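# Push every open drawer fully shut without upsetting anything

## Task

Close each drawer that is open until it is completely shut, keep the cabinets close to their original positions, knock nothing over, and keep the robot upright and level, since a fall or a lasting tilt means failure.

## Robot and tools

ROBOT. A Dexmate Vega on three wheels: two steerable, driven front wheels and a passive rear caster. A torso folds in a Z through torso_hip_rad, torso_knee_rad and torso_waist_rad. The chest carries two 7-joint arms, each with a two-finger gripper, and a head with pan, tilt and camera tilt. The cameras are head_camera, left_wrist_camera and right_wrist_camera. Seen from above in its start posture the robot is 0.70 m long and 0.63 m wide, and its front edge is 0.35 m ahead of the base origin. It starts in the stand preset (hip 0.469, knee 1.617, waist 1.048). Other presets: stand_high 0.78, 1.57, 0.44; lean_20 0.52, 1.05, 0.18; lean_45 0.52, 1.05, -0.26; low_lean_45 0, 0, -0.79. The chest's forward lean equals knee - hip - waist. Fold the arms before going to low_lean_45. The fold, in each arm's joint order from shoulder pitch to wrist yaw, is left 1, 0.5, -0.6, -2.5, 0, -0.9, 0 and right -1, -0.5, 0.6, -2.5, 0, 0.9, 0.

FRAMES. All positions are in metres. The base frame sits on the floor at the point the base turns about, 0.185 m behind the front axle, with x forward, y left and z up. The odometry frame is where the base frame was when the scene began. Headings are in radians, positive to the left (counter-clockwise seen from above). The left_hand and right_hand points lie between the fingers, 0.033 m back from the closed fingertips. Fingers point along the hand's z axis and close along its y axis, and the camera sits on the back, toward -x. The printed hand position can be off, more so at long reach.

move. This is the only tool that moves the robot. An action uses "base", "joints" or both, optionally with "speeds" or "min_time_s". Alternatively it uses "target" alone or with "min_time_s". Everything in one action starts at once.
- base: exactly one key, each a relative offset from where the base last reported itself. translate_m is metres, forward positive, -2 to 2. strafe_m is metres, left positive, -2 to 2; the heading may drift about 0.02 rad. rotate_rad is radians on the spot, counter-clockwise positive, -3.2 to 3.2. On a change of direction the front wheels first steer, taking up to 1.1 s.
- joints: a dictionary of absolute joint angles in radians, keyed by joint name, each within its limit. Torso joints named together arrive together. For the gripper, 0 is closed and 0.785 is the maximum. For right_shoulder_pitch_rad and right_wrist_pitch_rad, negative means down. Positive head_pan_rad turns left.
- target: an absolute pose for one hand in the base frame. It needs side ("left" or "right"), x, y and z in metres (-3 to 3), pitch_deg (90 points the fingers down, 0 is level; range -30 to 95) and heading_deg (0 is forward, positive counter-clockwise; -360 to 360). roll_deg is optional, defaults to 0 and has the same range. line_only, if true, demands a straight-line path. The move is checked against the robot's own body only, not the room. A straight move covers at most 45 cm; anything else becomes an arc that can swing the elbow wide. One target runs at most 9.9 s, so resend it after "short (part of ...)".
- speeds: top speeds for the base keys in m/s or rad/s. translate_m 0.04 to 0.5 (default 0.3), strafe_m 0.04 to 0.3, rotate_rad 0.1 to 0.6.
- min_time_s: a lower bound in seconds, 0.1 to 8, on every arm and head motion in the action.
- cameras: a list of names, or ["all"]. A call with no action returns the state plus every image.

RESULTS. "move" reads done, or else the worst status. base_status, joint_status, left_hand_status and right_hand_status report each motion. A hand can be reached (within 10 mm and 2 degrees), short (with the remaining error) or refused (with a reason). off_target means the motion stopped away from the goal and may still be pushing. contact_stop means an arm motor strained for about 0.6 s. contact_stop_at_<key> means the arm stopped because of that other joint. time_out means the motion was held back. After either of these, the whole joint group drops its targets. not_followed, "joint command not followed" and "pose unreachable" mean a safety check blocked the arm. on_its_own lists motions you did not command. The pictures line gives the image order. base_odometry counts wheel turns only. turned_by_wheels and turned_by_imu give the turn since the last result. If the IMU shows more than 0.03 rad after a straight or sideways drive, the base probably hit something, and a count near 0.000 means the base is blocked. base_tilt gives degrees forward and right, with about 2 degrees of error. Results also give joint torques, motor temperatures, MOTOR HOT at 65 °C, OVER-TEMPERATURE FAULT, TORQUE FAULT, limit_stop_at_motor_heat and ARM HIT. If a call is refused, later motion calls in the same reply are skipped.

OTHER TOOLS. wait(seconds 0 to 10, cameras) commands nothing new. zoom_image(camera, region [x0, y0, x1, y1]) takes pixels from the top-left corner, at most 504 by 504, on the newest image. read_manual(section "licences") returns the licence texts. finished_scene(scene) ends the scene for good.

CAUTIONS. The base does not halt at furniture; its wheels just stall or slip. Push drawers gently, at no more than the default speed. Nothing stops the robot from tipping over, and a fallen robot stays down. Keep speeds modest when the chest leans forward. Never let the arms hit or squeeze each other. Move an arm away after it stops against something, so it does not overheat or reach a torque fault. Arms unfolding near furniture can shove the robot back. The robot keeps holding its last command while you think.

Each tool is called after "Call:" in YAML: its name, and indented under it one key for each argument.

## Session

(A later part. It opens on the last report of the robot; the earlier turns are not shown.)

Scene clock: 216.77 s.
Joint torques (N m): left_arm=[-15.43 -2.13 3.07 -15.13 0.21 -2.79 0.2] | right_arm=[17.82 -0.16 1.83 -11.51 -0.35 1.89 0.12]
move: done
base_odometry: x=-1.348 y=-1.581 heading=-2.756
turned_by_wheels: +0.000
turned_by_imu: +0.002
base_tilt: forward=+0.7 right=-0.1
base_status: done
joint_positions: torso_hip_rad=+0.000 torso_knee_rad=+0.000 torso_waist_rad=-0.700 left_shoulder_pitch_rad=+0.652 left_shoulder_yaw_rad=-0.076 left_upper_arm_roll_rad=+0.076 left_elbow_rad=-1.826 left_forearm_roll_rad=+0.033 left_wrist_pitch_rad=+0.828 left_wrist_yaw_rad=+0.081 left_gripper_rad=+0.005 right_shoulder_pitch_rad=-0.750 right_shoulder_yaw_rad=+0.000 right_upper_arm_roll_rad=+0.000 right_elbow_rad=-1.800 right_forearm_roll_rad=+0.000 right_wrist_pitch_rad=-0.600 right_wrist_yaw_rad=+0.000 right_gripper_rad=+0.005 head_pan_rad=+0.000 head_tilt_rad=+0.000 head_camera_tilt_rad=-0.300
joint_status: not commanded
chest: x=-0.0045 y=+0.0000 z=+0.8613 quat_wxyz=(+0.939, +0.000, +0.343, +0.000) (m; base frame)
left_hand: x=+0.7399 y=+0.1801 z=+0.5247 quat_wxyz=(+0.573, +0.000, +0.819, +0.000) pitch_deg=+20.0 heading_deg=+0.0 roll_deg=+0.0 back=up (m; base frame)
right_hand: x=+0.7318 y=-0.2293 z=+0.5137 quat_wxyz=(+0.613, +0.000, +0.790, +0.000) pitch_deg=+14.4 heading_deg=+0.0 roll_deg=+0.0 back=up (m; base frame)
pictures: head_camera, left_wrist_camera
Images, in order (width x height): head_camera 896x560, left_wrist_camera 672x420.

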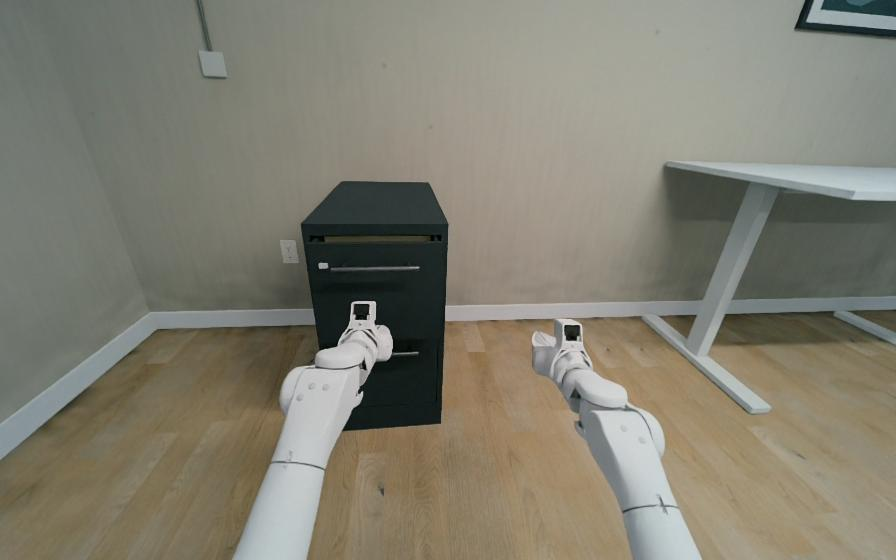

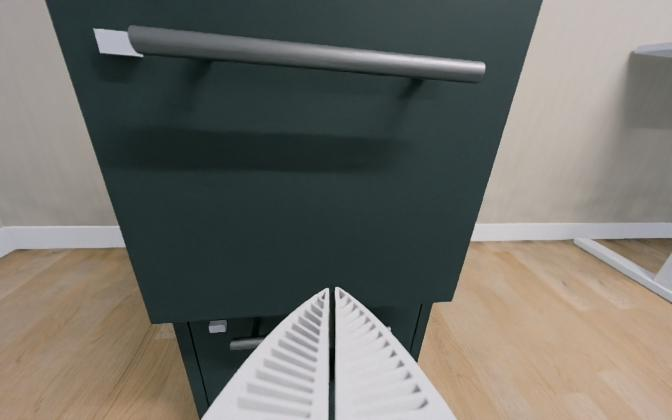

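Call:
move:
  base: {"translate_m": 0.11}
  speeds: {"translate_m": 0.06}
  cameras: ["head_camera", "left_wrist_camera"]

Scene clock: 230.10 s.
Joint torques (N m): left_arm=[-17.35 -2.52 5.22 -13.38 -0.54 -2.61 -0.43] | right_arm=[18.42 -1.21 1.85 -11.52 -0.29 2.95 0.1]
move: done
base_odometry: x=-1.449 y=-1.623 heading=-2.756
turned_by_wheels: +0.000
turned_by_imu: +0.001
base_tilt: forward=+0.7 right=-0.1
base_status: done
joint_positions: torso_hip_rad=+0.000 torso_knee_rad=+0.000 torso_waist_rad=-0.700 left_shoulder_pitch_rad=+0.652 left_shoulder_yaw_rad=-0.076 left_upper_arm_roll_rad=+0.076 left_elbow_rad=-1.826 left_forearm_roll_rad=+0.033 left_wrist_pitch_rad=+0.828 left_wrist_yaw_rad=+0.081 left_gripper_rad=+0.005 right_shoulder_pitch_rad=-0.750 right_shoulder_yaw_rad=+0.000 right_upper_arm_roll_rad=+0.000 right_elbow_rad=-1.800 right_forearm_roll_rad=+0.000 right_wrist_pitch_rad=-0.600 right_wrist_yaw_rad=+0.000 right_gripper_rad=+0.005 head_pan_rad=+0.000 head_tilt_rad=+0.000 head_camera_tilt_rad=-0.300
joint_status: not commanded
chest: x=-0.0045 y=+0.0000 z=+0.8613 quat_wxyz=(+0.939, +0.000, +0.343, +0.000) (m; base frame)
left_hand: x=+0.7399 y=+0.1801 z=+0.5247 quat_wxyz=(+0.573, +0.000, +0.819, +0.000) pitch_deg=+20.0 heading_deg=+0.0 roll_deg=+0.0 back=up (m; base frame)
right_hand: x=+0.7318 y=-0.2293 z=+0.5137 quat_wxyz=(+0.613, +0.000, +0.790, +0.000) pitch_deg=+14.4 heading_deg=+0.0 roll_deg=+0.0 back=up (m; base frame)
pictures: head_camera, left_wrist_camera
Images, in order (width x height): head_camera 896x560, left_wrist_camera 672x420.

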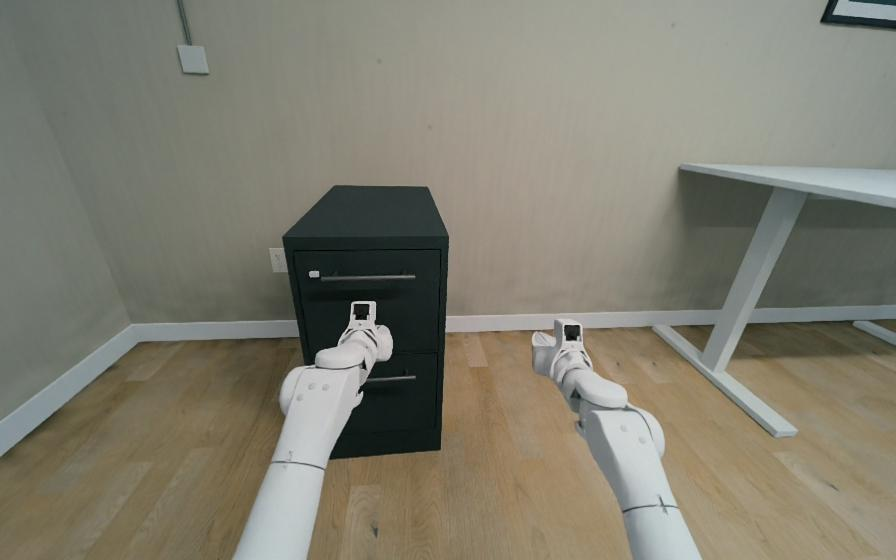

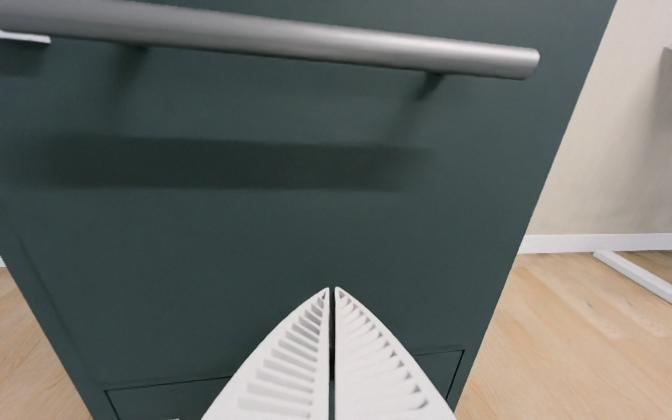

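Call:
move:
  base: {"translate_m": 0.03}
  speeds: {"translate_m": 0.05}
  cameras: ["head_camera", "left_wrist_camera"]

Scene clock: 234.40 s.
Joint torques (N m): left_arm=[-20.06 -2.47 2.47 -7.82 -0.37 -4.28 0.01] | right_arm=[18.48 -1.39 1.8 -11.49 -0.3 2.16 0.14]
move: done
base_odometry: x=-1.477 y=-1.635 heading=-2.756
turned_by_wheels: +0.000
turned_by_imu: +0.001
base_tilt: forward=+0.6 right=-0.1
base_status: done
joint_positions: torso_hip_rad=+0.000 torso_knee_rad=+0.000 torso_waist_rad=-0.700 left_shoulder_pitch_rad=+0.652 left_shoulder_yaw_rad=-0.076 left_upper_arm_roll_rad=+0.077 left_elbow_rad=-1.826 left_forearm_roll_rad=+0.033 left_wrist_pitch_rad=+0.829 left_wrist_yaw_rad=+0.081 left_gripper_rad=+0.005 right_shoulder_pitch_rad=-0.750 right_shoulder_yaw_rad=+0.000 right_upper_arm_roll_rad=+0.000 right_elbow_rad=-1.800 right_forearm_roll_rad=+0.000 right_wrist_pitch_rad=-0.600 right_wrist_yaw_rad=+0.000 right_gripper_rad=+0.005 head_pan_rad=+0.000 head_tilt_rad=+0.000 head_camera_tilt_rad=-0.300
joint_status: not commanded
chest: x=-0.0046 y=+0.0000 z=+0.8613 quat_wxyz=(+0.939, +0.000, +0.343, +0.000) (m; base frame)
left_hand: x=+0.7397 y=+0.1800 z=+0.5245 quat_wxyz=(+0.573, +0.000, +0.819, +0.000) pitch_deg=+20.1 heading_deg=+0.0 roll_deg=+0.0 back=up (m; base frame)
right_hand: x=+0.7317 y=-0.2293 z=+0.5139 quat_wxyz=(+0.613, +0.000, +0.790, +0.000) pitch_deg=+14.4 heading_deg=+0.0 roll_deg=+0.0 back=up (m; base frame)
pictures: head_camera, left_wrist_camera
Images, in order (width x height): head_camera 896x560, left_wrist_camera 672x420.

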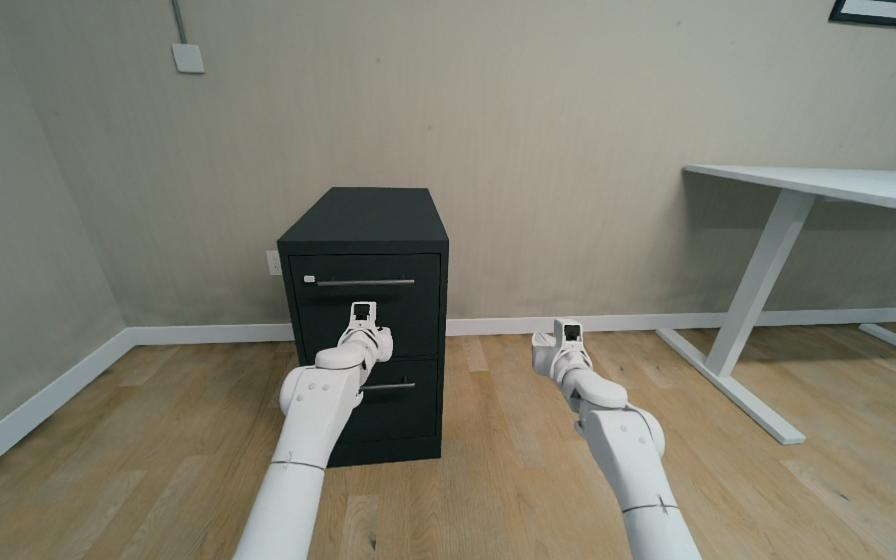

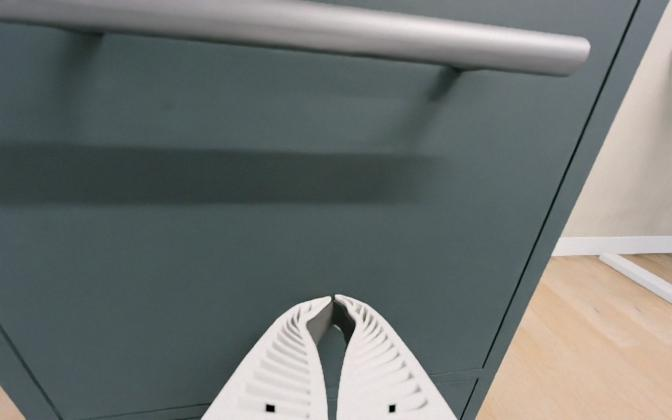

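Call:
move:
  base: {"translate_m": 0.015}
  speeds: {"translate_m": 0.05}
  cameras: ["head_camera", "left_wrist_camera"]

Call:
move:
  base: {"translate_m": -0.12}
  speeds: {"translate_m": 0.1}
  cameras: ["head_camera", "left_wrist_camera"]

Call:
zoom_image:
  camera: "head_camera"
  region: [260, 170, 480, 480]

Scene clock: 240.33 s.
Joint torques (N m): left_arm=[-25.48 -1.45 -2.03 -11.21 1.18 -7.73 0.76] | right_arm=[18.22 -0.52 2.14 -12 -0.25 1.57 -0.02]
move: done
base_odometry: x=-1.491 y=-1.640 heading=-2.755
turned_by_wheels: +0.000
turned_by_imu: +0.001
base_tilt: forward=+0.7 right=+0.0
base_status: done
joint_positions: torso_hip_rad=+0.000 torso_knee_rad=+0.000 torso_waist_rad=-0.700 left_shoulder_pitch_rad=+0.652 left_shoulder_yaw_rad=-0.076 left_upper_arm_roll_rad=+0.077 left_elbow_rad=-1.826 left_forearm_roll_rad=+0.033 left_wrist_pitch_rad=+0.829 left_wrist_yaw_rad=+0.081 left_gripper_rad=+0.005 right_shoulder_pitch_rad=-0.750 right_shoulder_yaw_rad=+0.000 right_upper_arm_roll_rad=+0.000 right_elbow_rad=-1.800 right_forearm_roll_rad=+0.000 right_wrist_pitch_rad=-0.600 right_wrist_yaw_rad=+0.000 right_gripper_rad=+0.005 head_pan_rad=+0.000 head_tilt_rad=+0.000 head_camera_tilt_rad=-0.300
joint_status: not commanded
chest: x=-0.0046 y=+0.0000 z=+0.8613 quat_wxyz=(+0.939, +0.000, +0.343, +0.000) (m; base frame)
left_hand: x=+0.7395 y=+0.1797 z=+0.5242 quat_wxyz=(+0.573, +0.000, +0.820, +0.000) pitch_deg=+20.1 heading_deg=+0.0 roll_deg=+0.0 back=up (m; base frame)
right_hand: x=+0.7317 y=-0.2293 z=+0.5140 quat_wxyz=(+0.613, +0.000, +0.790, +0.000) pitch_deg=+14.4 heading_deg=+0.0 roll_deg=+0.0 back=up (m; base frame)
pictures: head_camera, left_wrist_camera
Images, in order (width x height): head_camera 896x560, left_wrist_camera 672x420.

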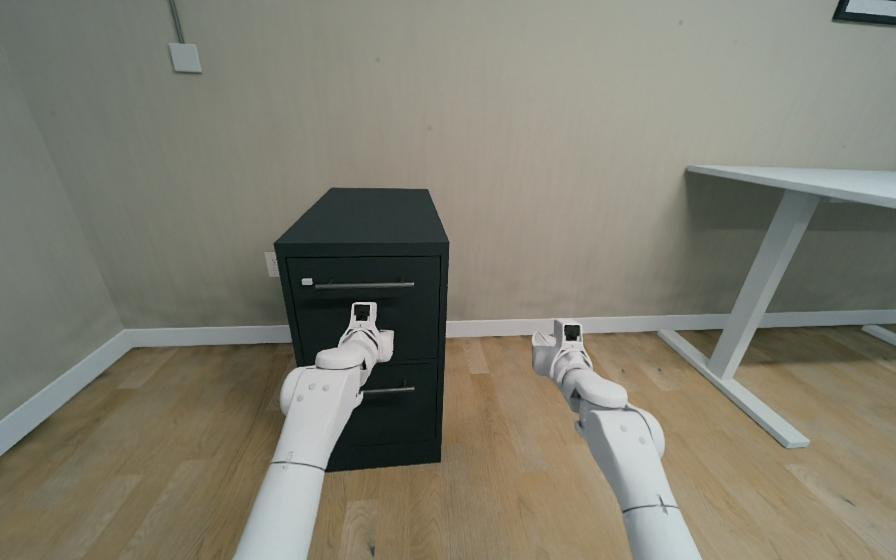

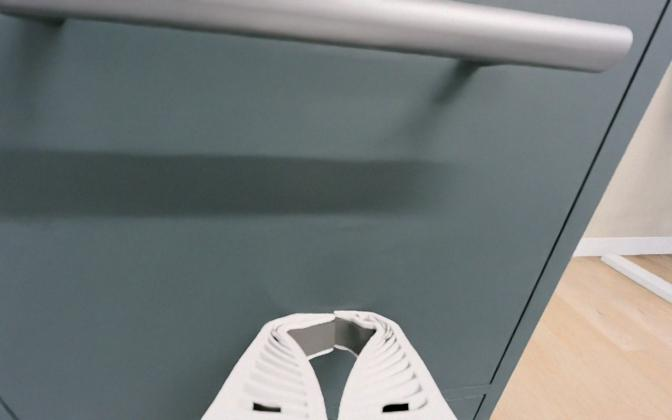

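Scene clock: 242.30 s.
Joint torques (N m): left_arm=[-16.84 -2.46 0.77 -12.9 0.45 -2.1 0.26] | right_arm=[18.06 -1.24 1.88 -12.21 -0.29 2.07 0.05]
move: done
base_odometry: x=-1.380 y=-1.594 heading=-2.756
turned_by_wheels: +0.000
turned_by_imu: +0.000
base_tilt: forward=+0.7 right=+0.0
base_status: done
joint_positions: torso_hip_rad=+0.000 torso_knee_rad=+0.000 torso_waist_rad=-0.700 left_shoulder_pitch_rad=+0.652 left_shoulder_yaw_rad=-0.076 left_upper_arm_roll_rad=+0.077 left_elbow_rad=-1.826 left_forearm_roll_rad=+0.033 left_wrist_pitch_rad=+0.828 left_wrist_yaw_rad=+0.081 left_gripper_rad=+0.005 right_shoulder_pitch_rad=-0.750 right_shoulder_yaw_rad=+0.000 right_upper_arm_roll_rad=+0.000 right_elbow_rad=-1.800 right_forearm_roll_rad=+0.000 right_wrist_pitch_rad=-0.600 right_wrist_yaw_rad=+0.000 right_gripper_rad=+0.005 head_pan_rad=+0.000 head_tilt_rad=+0.000 head_camera_tilt_rad=-0.300
joint_status: not commanded
chest: x=-0.0045 y=+0.0000 z=+0.8613 quat_wxyz=(+0.939, +0.000, +0.343, +0.000) (m; base frame)
left_hand: x=+0.7398 y=+0.1798 z=+0.5247 quat_wxyz=(+0.573, +0.000, +0.819, +0.000) pitch_deg=+20.0 heading_deg=+0.0 roll_deg=+0.0 back=up (m; base frame)
right_hand: x=+0.7317 y=-0.2293 z=+0.5138 quat_wxyz=(+0.613, +0.000, +0.790, +0.000) pitch_deg=+14.4 heading_deg=+0.0 roll_deg=+0.0 back=up (m; base frame)
pictures: head_camera, left_wrist_camera
Images, in order (width x height): head_camera 896x560, left_wrist_camera 672x420.

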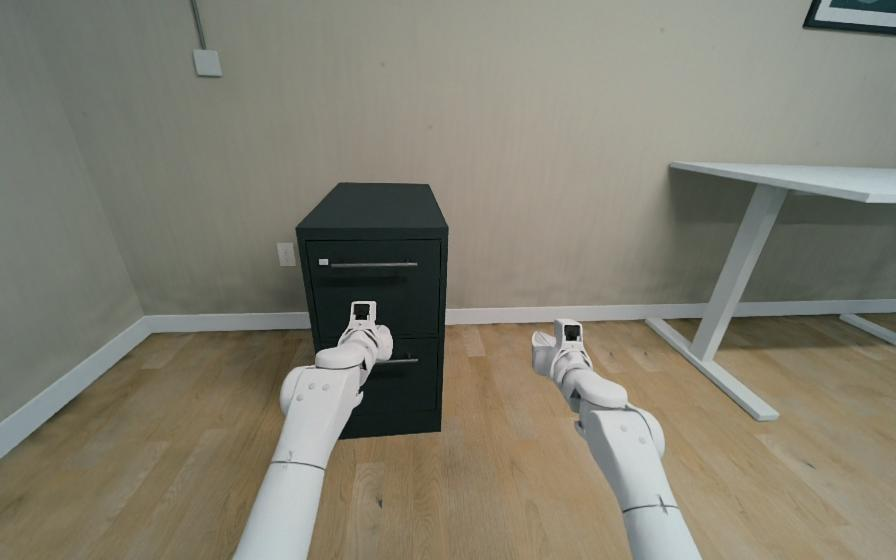

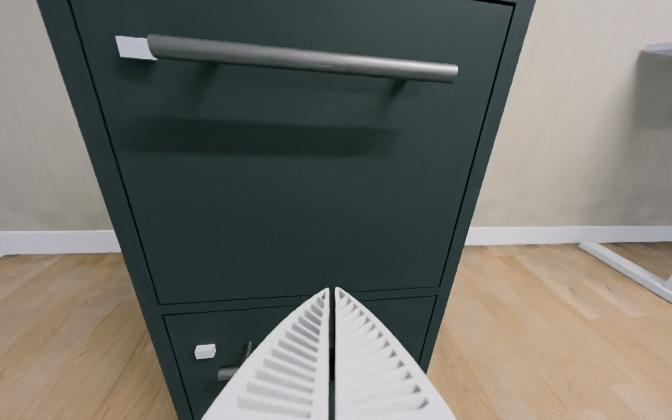

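Scaled by 1.626 from the camera's 896x560 image, which has a finer 960x600 frame.

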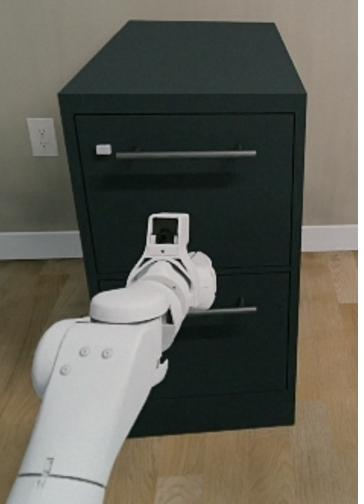

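Call:
move:
  base: {"translate_m": -1.36}
  speeds: {"translate_m": 0.45}

Call:
move:
  base: {"rotate_rad": -1.60}
  cameras: ["head_camera"]

Scene clock: 263.20 s.
Joint torques (N m): left_arm=[-14.87 -1.43 1.57 -12.65 -0.38 -1.81 0.44] | right_arm=[17.87 -0.29 1.85 -11.77 -0.19 2 0.07]
move: done
base_odometry: x=-0.123 y=-1.076 heading=-2.755
turned_by_wheels: +0.001
turned_by_imu: +0.003
base_tilt: forward=+0.6 right=-0.1
base_status: done
joint_positions: torso_hip_rad=+0.000 torso_knee_rad=+0.000 torso_waist_rad=-0.700 left_shoulder_pitch_rad=+0.652 left_shoulder_yaw_rad=-0.076 left_upper_arm_roll_rad=+0.077 left_elbow_rad=-1.826 left_forearm_roll_rad=+0.033 left_wrist_pitch_rad=+0.828 left_wrist_yaw_rad=+0.081 left_gripper_rad=+0.005 right_shoulder_pitch_rad=-0.750 right_shoulder_yaw_rad=+0.000 right_upper_arm_roll_rad=+0.000 right_elbow_rad=-1.800 right_forearm_roll_rad=+0.000 right_wrist_pitch_rad=-0.600 right_wrist_yaw_rad=+0.000 right_gripper_rad=+0.005 head_pan_rad=+0.000 head_tilt_rad=+0.000 head_camera_tilt_rad=-0.300
joint_status: not commanded
chest: x=-0.0044 y=+0.0000 z=+0.8613 quat_wxyz=(+0.939, +0.000, +0.343, +0.000) (m; base frame)
left_hand: x=+0.7399 y=+0.1799 z=+0.5247 quat_wxyz=(+0.573, +0.000, +0.819, +0.000) pitch_deg=+20.0 heading_deg=+0.0 roll_deg=+0.0 back=up (m; base frame)
right_hand: x=+0.7318 y=-0.2293 z=+0.5137 quat_wxyz=(+0.613, +0.000, +0.790, +0.000) pitch_deg=+14.4 heading_deg=+0.0 roll_deg=+0.0 back=up (m; base frame)
pictures: none

Scene clock: 267.47 s.
Joint torques (N m): left_arm=[-16.97 -1.74 -0.45 -13.4 0.17 -2.06 -0.03] | right_arm=[18 -0.54 2.07 -12.25 -0.25 2.15 0.05]
move: done
base_odometry: x=-0.124 y=-1.076 heading=+1.926
turned_by_wheels: -1.602
turned_by_imu: -1.568
base_tilt: forward=+0.6 right=-0.1
base_status: done
joint_positions: torso_hip_rad=+0.000 torso_knee_rad=+0.000 torso_waist_rad=-0.700 left_shoulder_pitch_rad=+0.652 left_shoulder_yaw_rad=-0.076 left_upper_arm_roll_rad=+0.077 left_elbow_rad=-1.826 left_forearm_roll_rad=+0.033 left_wrist_pitch_rad=+0.828 left_wrist_yaw_rad=+0.081 left_gripper_rad=+0.005 right_shoulder_pitch_rad=-0.750 right_shoulder_yaw_rad=+0.000 right_upper_arm_roll_rad=+0.000 right_elbow_rad=-1.800 right_forearm_roll_rad=+0.000 right_wrist_pitch_rad=-0.600 right_wrist_yaw_rad=+0.000 right_gripper_rad=+0.005 head_pan_rad=+0.000 head_tilt_rad=+0.000 head_camera_tilt_rad=-0.300
joint_status: not commanded
chest: x=-0.0044 y=+0.0000 z=+0.8613 quat_wxyz=(+0.939, +0.000, +0.343, +0.000) (m; base frame)
left_hand: x=+0.7399 y=+0.1799 z=+0.5247 quat_wxyz=(+0.573, +0.000, +0.819, +0.000) pitch_deg=+20.0 heading_deg=+0.0 roll_deg=+0.0 back=up (m; base frame)
right_hand: x=+0.7318 y=-0.2293 z=+0.5137 quat_wxyz=(+0.613, +0.000, +0.790, +0.000) pitch_deg=+14.4 heading_deg=+0.0 roll_deg=+0.0 back=up (m; base frame)
pictures: head_camera
Images, in order (width x height): head_camera 896x560.

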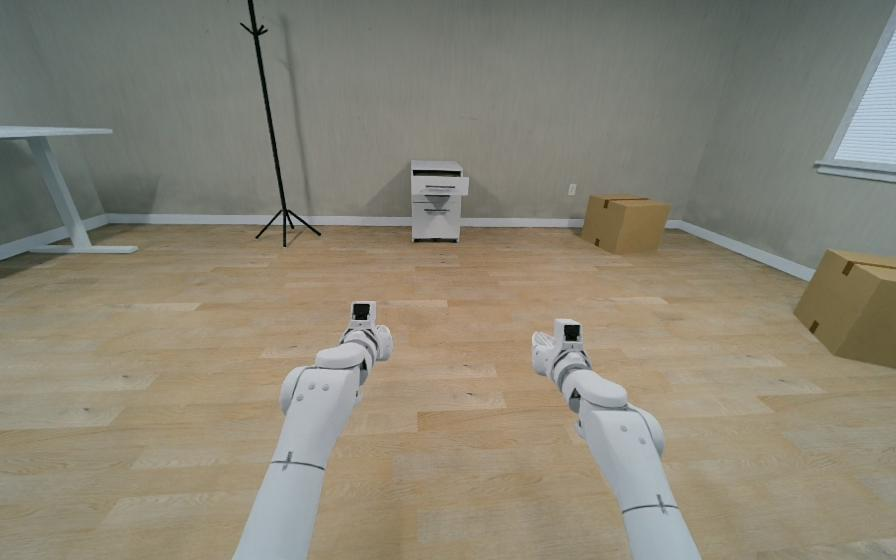

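Call:
move:
  base: {"rotate_rad": 0.097}

Call:
move:
  base: {"translate_m": 1.65}
  speeds: {"translate_m": 0.45}
  cameras: ["all"]

Scene clock: 283.43 s.
Joint torques (N m): left_arm=[-16.52 1.24 -0.22 -13.33 0.23 -3.37 0] | right_arm=[18.75 -1.16 1.78 -11.46 -0.27 1.88 -0.06]
move: done
base_odometry: x=-0.124 y=-1.076 heading=+2.023
turned_by_wheels: +0.097
turned_by_imu: +0.096
base_tilt: forward=+0.7 right=-0.1
base_status: done
joint_positions: torso_hip_rad=+0.000 torso_knee_rad=+0.000 torso_waist_rad=-0.700 left_shoulder_pitch_rad=+0.652 left_shoulder_yaw_rad=-0.076 left_upper_arm_roll_rad=+0.077 left_elbow_rad=-1.826 left_forearm_roll_rad=+0.033 left_wrist_pitch_rad=+0.828 left_wrist_yaw_rad=+0.081 left_gripper_rad=+0.005 right_shoulder_pitch_rad=-0.750 right_shoulder_yaw_rad=+0.000 right_upper_arm_roll_rad=+0.000 right_elbow_rad=-1.800 right_forearm_roll_rad=+0.000 right_wrist_pitch_rad=-0.600 right_wrist_yaw_rad=+0.000 right_gripper_rad=+0.005 head_pan_rad=+0.000 head_tilt_rad=+0.000 head_camera_tilt_rad=-0.300
joint_status: not commanded
chest: x=-0.0044 y=+0.0000 z=+0.8613 quat_wxyz=(+0.939, +0.000, +0.343, +0.000) (m; base frame)
left_hand: x=+0.7399 y=+0.1799 z=+0.5247 quat_wxyz=(+0.573, +0.000, +0.819, +0.000) pitch_deg=+20.0 heading_deg=+0.0 roll_deg=+0.0 back=up (m; base frame)
right_hand: x=+0.7318 y=-0.2293 z=+0.5137 quat_wxyz=(+0.613, +0.000, +0.790, +0.000) pitch_deg=+14.4 heading_deg=+0.0 roll_deg=+0.0 back=up (m; base frame)
pictures: none

Scene clock: 289.30 s.
Joint torques (N m): left_arm=[-16.87 1.25 0.49 -13.32 0.15 -3.56 0.61] | right_arm=[18.21 -0.18 1.92 -11 -0.32 2.07 0.12]
move: done
base_odometry: x=-0.849 y=+0.406 heading=+2.023
turned_by_wheels: +0.000
turned_by_imu: +0.000
base_tilt: forward=+0.7 right=-0.1
base_status: done
joint_positions: torso_hip_rad=+0.000 torso_knee_rad=+0.000 torso_waist_rad=-0.700 left_shoulder_pitch_rad=+0.652 left_shoulder_yaw_rad=-0.076 left_upper_arm_roll_rad=+0.077 left_elbow_rad=-1.826 left_forearm_roll_rad=+0.033 left_wrist_pitch_rad=+0.828 left_wrist_yaw_rad=+0.081 left_gripper_rad=+0.005 right_shoulder_pitch_rad=-0.750 right_shoulder_yaw_rad=+0.000 right_upper_arm_roll_rad=+0.000 right_elbow_rad=-1.800 right_forearm_roll_rad=+0.000 right_wrist_pitch_rad=-0.600 right_wrist_yaw_rad=+0.000 right_gripper_rad=+0.005 head_pan_rad=+0.000 head_tilt_rad=+0.000 head_camera_tilt_rad=-0.300
joint_status: not commanded
chest: x=-0.0044 y=+0.0000 z=+0.8613 quat_wxyz=(+0.939, +0.000, +0.343, +0.000) (m; base frame)
left_hand: x=+0.7399 y=+0.1799 z=+0.5246 quat_wxyz=(+0.573, +0.000, +0.819, +0.000) pitch_deg=+20.0 heading_deg=+0.0 roll_deg=+0.0 back=up (m; base frame)
right_hand: x=+0.7318 y=-0.2293 z=+0.5137 quat_wxyz=(+0.613, +0.000, +0.790, +0.000) pitch_deg=+14.4 heading_deg=+0.0 roll_deg=+0.0 back=up (m; base frame)
pictures: head_camera, left_wrist_camera, right_wrist_camera
Images, in order (width x height): head_camera 896x560, left_wrist_camera 672x420, right_wrist_camera 672x420.

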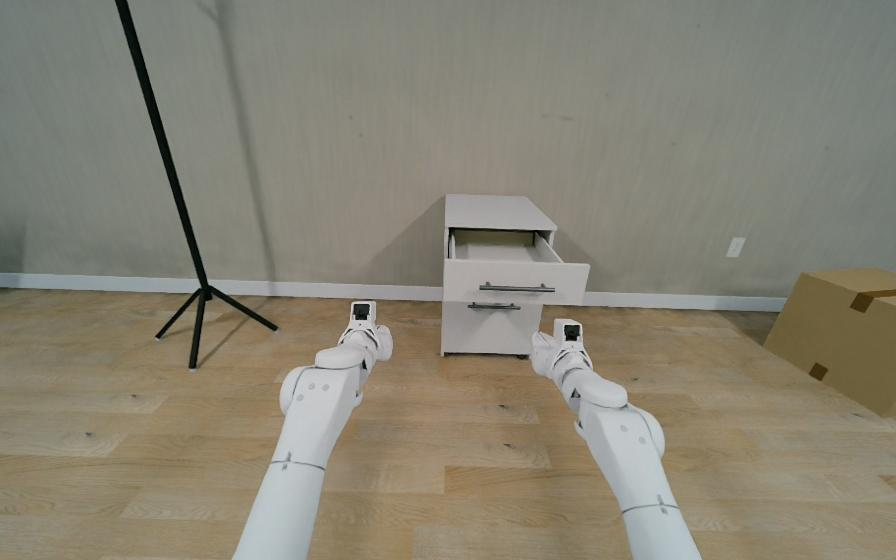

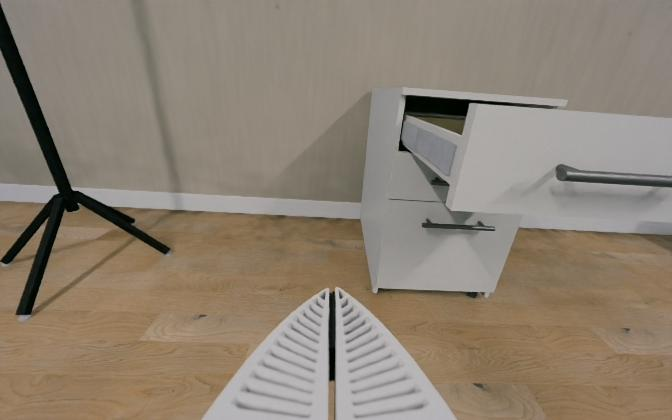

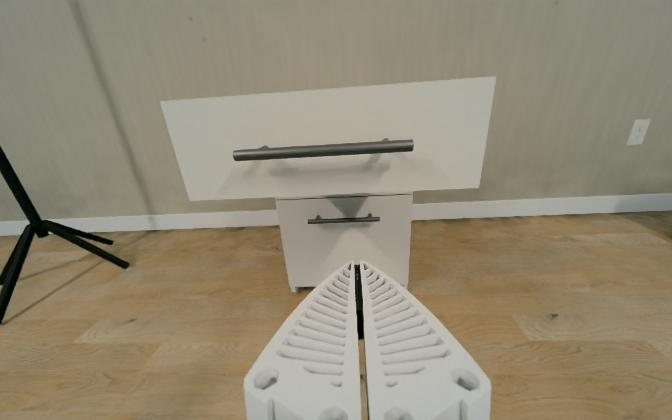

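Call:
move:
  target: {"side": "right", "x": 0.74, "y": -0.21, "z": 0.575, "pitch_deg": 20, "heading_deg": 0}

Call:
move:
  base: {"translate_m": 0.48}
  speeds: {"translate_m": 0.15}
  cameras: ["head_camera", "right_wrist_camera"]

Scene clock: 308.13 s.
Joint torques (N m): left_arm=[-16.83 -2.25 -0.17 -12.61 0.21 -1.86 0.11] | right_arm=[19.46 4.95 -4.54 -11.69 -0.49 1.68 -0.11]
move: done
base_odometry: x=-0.849 y=+0.406 heading=+2.023
turned_by_wheels: +0.000
turned_by_imu: +0.001
base_tilt: forward=+0.7 right=-0.1
base_status: not commanded
joint_positions: torso_hip_rad=+0.000 torso_knee_rad=+0.000 torso_waist_rad=-0.700 left_shoulder_pitch_rad=+0.652 left_shoulder_yaw_rad=-0.076 left_upper_arm_roll_rad=+0.077 left_elbow_rad=-1.826 left_forearm_roll_rad=+0.033 left_wrist_pitch_rad=+0.828 left_wrist_yaw_rad=+0.081 left_gripper_rad=+0.005 right_shoulder_pitch_rad=-0.594 right_shoulder_yaw_rad=+0.032 right_upper_arm_roll_rad=-0.031 right_elbow_rad=-1.938 right_forearm_roll_rad=-0.014 right_wrist_pitch_rad=-0.994 right_wrist_yaw_rad=-0.032 right_gripper_rad=+0.005 head_pan_rad=+0.000 head_tilt_rad=+0.000 head_camera_tilt_rad=-0.300
joint_status: not commanded
chest: x=-0.0044 y=+0.0000 z=+0.8613 quat_wxyz=(+0.939, +0.000, +0.343, +0.000) (m; base frame)
left_hand: x=+0.7399 y=+0.1799 z=+0.5246 quat_wxyz=(+0.573, +0.000, +0.819, +0.000) pitch_deg=+20.0 heading_deg=+0.0 roll_deg=+0.0 back=up (m; base frame)
right_hand: x=+0.7398 y=-0.2105 z=+0.5734 quat_wxyz=(+0.574, +0.000, +0.819, +0.000) pitch_deg=+20.0 heading_deg=+0.0 roll_deg=+0.0 back=up (m; base frame)
right_hand_status: reached (straight line, planned for 1.6 s): 2 mm and 0.0 deg off.
pictures: none

Scene clock: 312.47 s.
Joint torques (N m): left_arm=[-15.99 0.75 -0.91 -14.58 0.32 -2.25 0.33] | right_arm=[20.35 3.33 -3.87 -9.77 0.56 4.16 0.55]
move: done
base_odometry: x=-1.059 y=+0.837 heading=+2.022
turned_by_wheels: +0.000
turned_by_imu: +0.000
base_tilt: forward=+0.7 right=+0.0
base_status: done
joint_positions: torso_hip_rad=+0.000 torso_knee_rad=+0.000 torso_waist_rad=-0.700 left_shoulder_pitch_rad=+0.651 left_shoulder_yaw_rad=-0.076 left_upper_arm_roll_rad=+0.077 left_elbow_rad=-1.826 left_forearm_roll_rad=+0.033 left_wrist_pitch_rad=+0.828 left_wrist_yaw_rad=+0.081 left_gripper_rad=+0.005 right_shoulder_pitch_rad=-0.591 right_shoulder_yaw_rad=+0.033 right_upper_arm_roll_rad=-0.031 right_elbow_rad=-1.940 right_forearm_roll_rad=-0.014 right_wrist_pitch_rad=-1.000 right_wrist_yaw_rad=-0.033 right_gripper_rad=+0.005 head_pan_rad=+0.000 head_tilt_rad=+0.000 head_camera_tilt_rad=-0.300
joint_status: not commanded
chest: x=-0.0044 y=+0.0000 z=+0.8612 quat_wxyz=(+0.939, +0.000, +0.343, +0.000) (m; base frame)
left_hand: x=+0.7399 y=+0.1799 z=+0.5246 quat_wxyz=(+0.573, +0.000, +0.819, +0.000) pitch_deg=+20.0 heading_deg=+0.0 roll_deg=+0.0 back=up (m; base frame)
right_hand: x=+0.7397 y=-0.2102 z=+0.5742 quat_wxyz=(+0.573, +0.000, +0.820, +0.000) pitch_deg=+20.1 heading_deg=+0.0 roll_deg=+0.0 back=up (m; base frame)
pictures: head_camera, right_wrist_camera
Images, in order (width x height): head_camera 896x560, right_wrist_camera 672x420.

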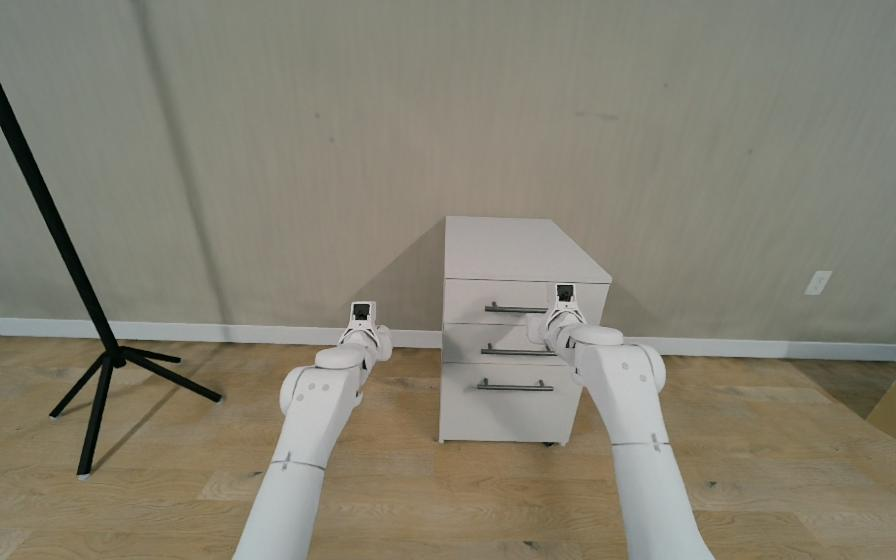

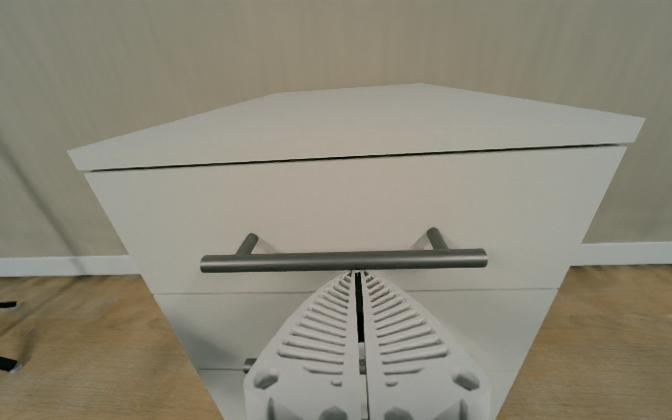

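Call:
move:
  target: {"side": "right", "x": 0.73, "y": -0.21, "z": 0.628, "pitch_deg": 20, "heading_deg": 0}

Call:
move:
  base: {"translate_m": 0.08}
  speeds: {"translate_m": 0.06}
  cameras: ["head_camera", "right_wrist_camera"]

Scene clock: 337.40 s.
Joint torques (N m): left_arm=[-16.9 -0.36 -0.79 -13.5 -0.47 -2.38 0.19] | right_arm=[21.34 3.24 -4.75 -11.19 -0.43 1.84 -0.28]
move: done
base_odometry: x=-1.059 y=+0.837 heading=+2.022
turned_by_wheels: +0.000
turned_by_imu: +0.001
base_tilt: forward=+0.7 right=-0.1
base_status: not commanded
joint_positions: torso_hip_rad=+0.000 torso_knee_rad=+0.000 torso_waist_rad=-0.700 left_shoulder_pitch_rad=+0.651 left_shoulder_yaw_rad=-0.076 left_upper_arm_roll_rad=+0.077 left_elbow_rad=-1.826 left_forearm_roll_rad=+0.033 left_wrist_pitch_rad=+0.828 left_wrist_yaw_rad=+0.081 left_gripper_rad=+0.005 right_shoulder_pitch_rad=-0.526 right_shoulder_yaw_rad=+0.036 right_upper_arm_roll_rad=-0.033 right_elbow_rad=-2.057 right_forearm_roll_rad=-0.016 right_wrist_pitch_rad=-1.182 right_wrist_yaw_rad=-0.033 right_gripper_rad=+0.005 head_pan_rad=+0.000 head_tilt_rad=+0.000 head_camera_tilt_rad=-0.300
joint_status: not commanded
chest: x=-0.0044 y=+0.0000 z=+0.8612 quat_wxyz=(+0.939, +0.000, +0.343, +0.000) (m; base frame)
left_hand: x=+0.7399 y=+0.1799 z=+0.5246 quat_wxyz=(+0.573, +0.000, +0.819, +0.000) pitch_deg=+20.0 heading_deg=+0.0 roll_deg=+0.0 back=up (m; base frame)
right_hand: x=+0.7303 y=-0.2102 z=+0.6257 quat_wxyz=(+0.573, +0.000, +0.819, +0.000) pitch_deg=+20.1 heading_deg=+0.0 roll_deg=+0.0 back=up (m; base frame)
right_hand_status: reached (straight line, planned for 0.9 s): 2 mm and 0.1 deg off.
pictures: none

Scene clock: 339.43 s.
Joint torques (N m): left_arm=[-13.07 -2.99 0.85 -13.76 -0.12 -2.34 0.32] | right_arm=[28.48 0.86 -1.49 3.55 -1.24 10.04 -0.73]
move: done
base_odometry: x=-1.095 y=+0.909 heading=+2.021
turned_by_wheels: -0.002
turned_by_imu: -0.003
base_tilt: forward=+0.6 right=+0.0
base_status: done
joint_positions: torso_hip_rad=+0.000 torso_knee_rad=+0.000 torso_waist_rad=-0.700 left_shoulder_pitch_rad=+0.651 left_shoulder_yaw_rad=-0.076 left_upper_arm_roll_rad=+0.077 left_elbow_rad=-1.826 left_forearm_roll_rad=+0.033 left_wrist_pitch_rad=+0.828 left_wrist_yaw_rad=+0.081 left_gripper_rad=+0.005 right_shoulder_pitch_rad=-0.524 right_shoulder_yaw_rad=+0.036 right_upper_arm_roll_rad=-0.033 right_elbow_rad=-2.062 right_forearm_roll_rad=-0.016 right_wrist_pitch_rad=-1.191 right_wrist_yaw_rad=-0.033 right_gripper_rad=+0.005 head_pan_rad=+0.000 head_tilt_rad=+0.000 head_camera_tilt_rad=-0.300
joint_status: not commanded
chest: x=-0.0050 y=+0.0000 z=+0.8614 quat_wxyz=(+0.940, +0.000, +0.342, +0.000) (m; base frame)
left_hand: x=+0.7397 y=+0.1799 z=+0.5257 quat_wxyz=(+0.574, +0.000, +0.819, +0.000) pitch_deg=+20.0 heading_deg=+0.0 roll_deg=+0.0 back=up (m; base frame)
right_hand: x=+0.7291 y=-0.2099 z=+0.6277 quat_wxyz=(+0.573, +0.000, +0.820, +0.000) pitch_deg=+20.1 heading_deg=+0.0 roll_deg=+0.0 back=up (m; base frame)
pictures: head_camera, right_wrist_camera
Images, in order (width x height): head_camera 896x560, right_wrist_camera 672x420.

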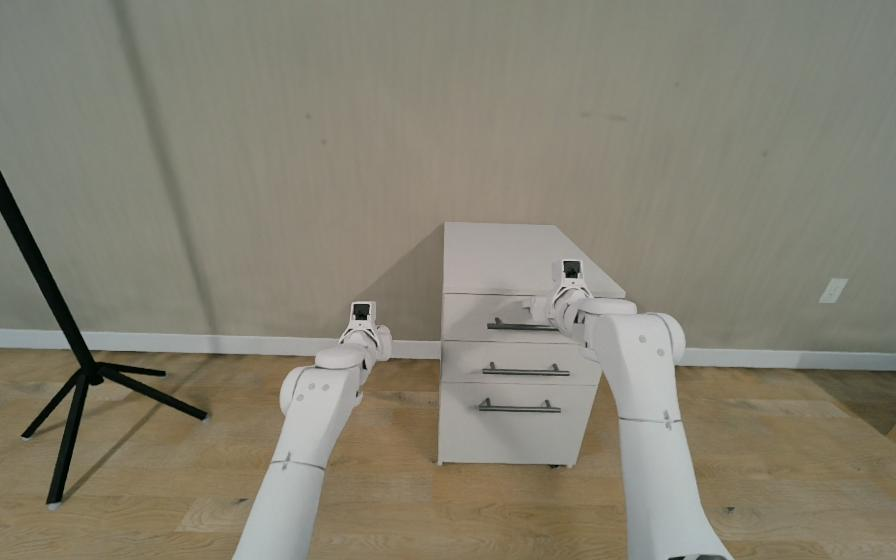

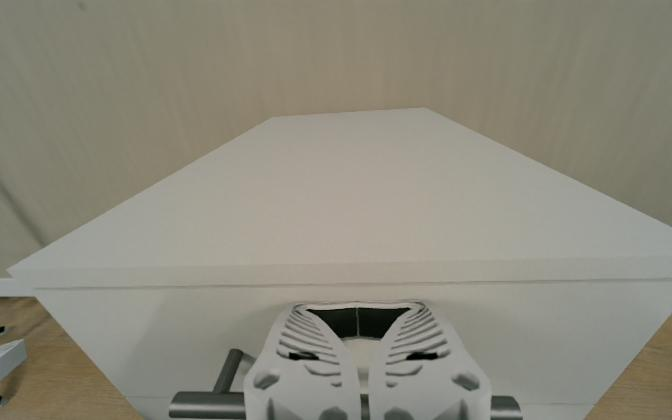

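Call:
move:
  base: {"translate_m": -0.15}
  speeds: {"translate_m": 0.12}
  cameras: ["head_camera", "right_wrist_camera"]

Call:
zoom_image:
  camera: "head_camera"
  region: [420, 190, 640, 460]

Call:
zoom_image:
  camera: "right_wrist_camera"
  region: [60, 80, 564, 420]

Scene clock: 350.60 s.
Joint torques (N m): left_arm=[-17.36 -1.9 1.69 -12.91 0.68 -2.32 0.1] | right_arm=[20.81 0.19 -1.14 -7.13 -0.38 2.67 -0.12]
Motor temperatures (°C): left_arm=[29 30 30 32 34 39 35] | right_arm=[34 28 29 32 34 41 35]
move: done
base_odometry: x=-1.029 y=+0.774 heading=+2.021
turned_by_wheels: +0.000
turned_by_imu: +0.003
base_tilt: forward=+0.6 right=-0.1
base_status: done
joint_positions: torso_hip_rad=+0.000 torso_knee_rad=+0.000 torso_waist_rad=-0.700 left_shoulder_pitch_rad=+0.651 left_shoulder_yaw_rad=-0.076 left_upper_arm_roll_rad=+0.077 left_elbow_rad=-1.826 left_forearm_roll_rad=+0.033 left_wrist_pitch_rad=+0.828 left_wrist_yaw_rad=+0.081 left_gripper_rad=+0.005 right_shoulder_pitch_rad=-0.524 right_shoulder_yaw_rad=+0.036 right_upper_arm_roll_rad=-0.033 right_elbow_rad=-2.061 right_forearm_roll_rad=-0.017 right_wrist_pitch_rad=-1.188 right_wrist_yaw_rad=-0.033 right_gripper_rad=+0.005 head_pan_rad=+0.000 head_tilt_rad=+0.000 head_camera_tilt_rad=-0.300
joint_status: not commanded
chest: x=-0.0045 y=+0.0000 z=+0.8613 quat_wxyz=(+0.939, +0.000, +0.343, +0.000) (m; base frame)
left_hand: x=+0.7399 y=+0.1799 z=+0.5248 quat_wxyz=(+0.573, +0.000, +0.819, +0.000) pitch_deg=+20.0 heading_deg=+0.0 roll_deg=+0.0 back=up (m; base frame)
right_hand: x=+0.7298 y=-0.2100 z=+0.6276 quat_wxyz=(+0.573, +0.000, +0.819, +0.000) pitch_deg=+20.0 heading_deg=+0.0 roll_deg=+0.0 back=up (m; base frame)
pictures: head_camera, right_wrist_camera
Images, in order (width x height): head_camera 896x560, right_wrist_camera 672x420.

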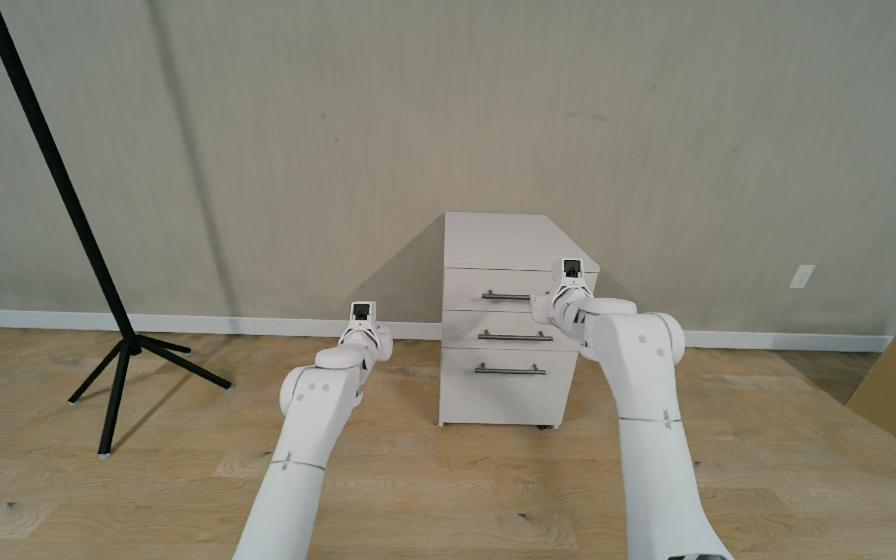

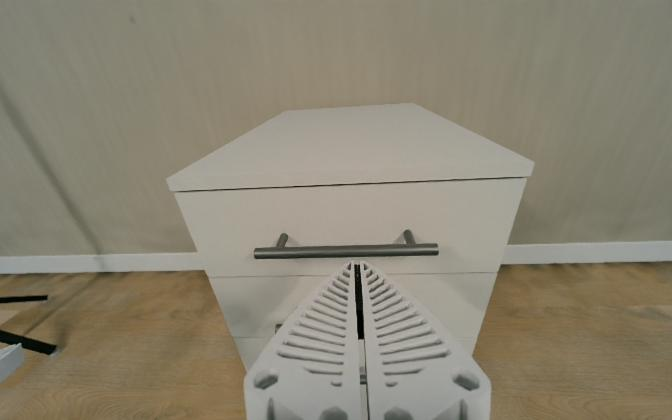

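Scaled by 1.867 from the camera's 896x560 image, which has a finer 960x600 frame.

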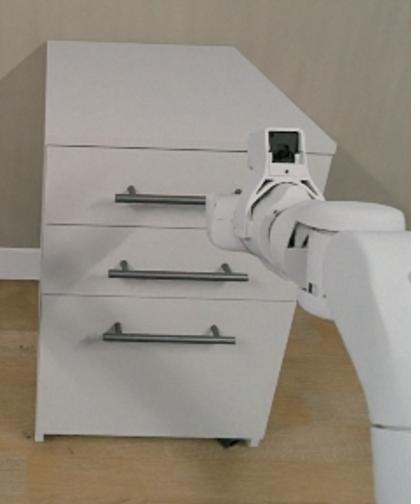

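Scaled by 1.000.

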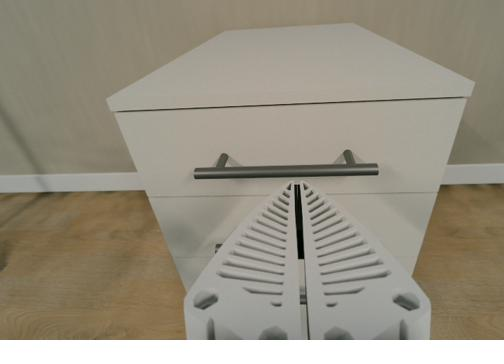

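Call:
move:
  joints: {"head_pan_rad": 2.3, "head_camera_tilt_rad": -0.35}
  cameras: ["head_camera"]

Call:
move:
  joints: {"head_pan_rad": -2.75}
  cameras: ["head_camera"]

Scene clock: 373.00 s.
Joint torques (N m): left_arm=[-15 -2.71 0.86 -14.3 -0.22 -2.09 0.09] | right_arm=[21.31 1.37 -1 -6.06 -0.37 2.41 -0.12]
move: done
base_odometry: x=-1.029 y=+0.774 heading=+2.021
turned_by_wheels: +0.000
turned_by_imu: +0.001
base_tilt: forward=+0.7 right=-0.1
base_status: not commanded
joint_positions: torso_hip_rad=+0.000 torso_knee_rad=+0.000 torso_waist_rad=-0.700 left_shoulder_pitch_rad=+0.651 left_shoulder_yaw_rad=-0.076 left_upper_arm_roll_rad=+0.077 left_elbow_rad=-1.826 left_forearm_roll_rad=+0.033 left_wrist_pitch_rad=+0.828 left_wrist_yaw_rad=+0.081 left_gripper_rad=+0.005 right_shoulder_pitch_rad=-0.524 right_shoulder_yaw_rad=+0.036 right_upper_arm_roll_rad=-0.033 right_elbow_rad=-2.061 right_forearm_roll_rad=-0.017 right_wrist_pitch_rad=-1.188 right_wrist_yaw_rad=-0.033 right_gripper_rad=+0.005 head_pan_rad=+2.300 head_tilt_rad=+0.000 head_camera_tilt_rad=-0.350
joint_status: all done
chest: x=-0.0045 y=+0.0000 z=+0.8613 quat_wxyz=(+0.939, +0.000, +0.343, +0.000) (m; base frame)
left_hand: x=+0.7399 y=+0.1799 z=+0.5248 quat_wxyz=(+0.573, +0.000, +0.819, +0.000) pitch_deg=+20.0 heading_deg=+0.0 roll_deg=+0.0 back=up (m; base frame)
right_hand: x=+0.7298 y=-0.2100 z=+0.6276 quat_wxyz=(+0.573, +0.000, +0.819, +0.000) pitch_deg=+20.0 heading_deg=+0.0 roll_deg=+0.0 back=up (m; base frame)
pictures: head_camera
Images, in order (width x height): head_camera 896x560.

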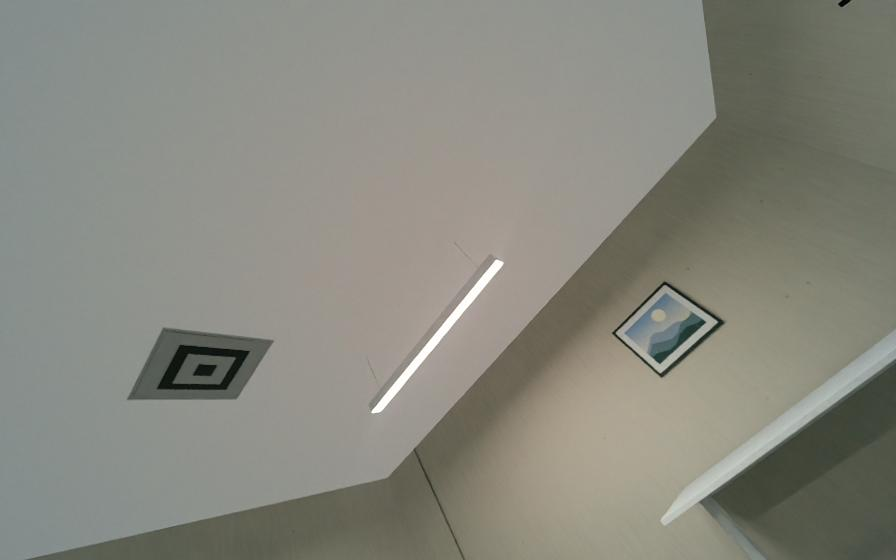

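Scene clock: 377.03 s.
Joint torques (N m): left_arm=[-15.58 -2.72 0.56 -13.65 0.17 -1.54 0.45] | right_arm=[20.27 -0.21 -1.04 -6.58 -0.33 2.32 0.06]
move: done
base_odometry: x=-1.029 y=+0.774 heading=+2.021
turned_by_wheels: +0.000
turned_by_imu: +0.001
base_tilt: forward=+0.6 right=-0.1
base_status: not commanded
joint_positions: torso_hip_rad=+0.000 torso_knee_rad=+0.000 torso_waist_rad=-0.700 left_shoulder_pitch_rad=+0.651 left_shoulder_yaw_rad=-0.076 left_upper_arm_roll_rad=+0.077 left_elbow_rad=-1.826 left_forearm_roll_rad=+0.033 left_wrist_pitch_rad=+0.828 left_wrist_yaw_rad=+0.081 left_gripper_rad=+0.005 right_shoulder_pitch_rad=-0.524 right_shoulder_yaw_rad=+0.036 right_upper_arm_roll_rad=-0.033 right_elbow_rad=-2.061 right_forearm_roll_rad=-0.017 right_wrist_pitch_rad=-1.188 right_wrist_yaw_rad=-0.033 right_gripper_rad=+0.005 head_pan_rad=-2.750 head_tilt_rad=+0.000 head_camera_tilt_rad=-0.350
joint_status: all done
chest: x=-0.0045 y=+0.0000 z=+0.8613 quat_wxyz=(+0.939, +0.000, +0.343, +0.000) (m; base frame)
left_hand: x=+0.7399 y=+0.1799 z=+0.5248 quat_wxyz=(+0.573, +0.000, +0.819, +0.000) pitch_deg=+20.0 heading_deg=+0.0 roll_deg=+0.0 back=up (m; base frame)
right_hand: x=+0.7298 y=-0.2100 z=+0.6276 quat_wxyz=(+0.573, +0.000, +0.819, +0.000) pitch_deg=+20.0 heading_deg=+0.0 roll_deg=+0.0 back=up (m; base frame)
pictures: head_camera
Images, in order (width x height): head_camera 896x560.

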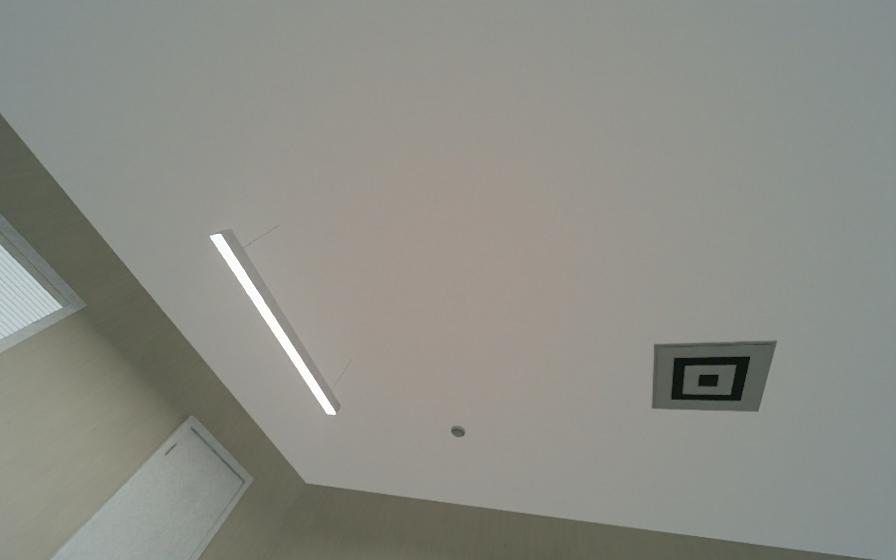

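Call:
finished_scene:
  scene: 2

The scene is finished: the task was done.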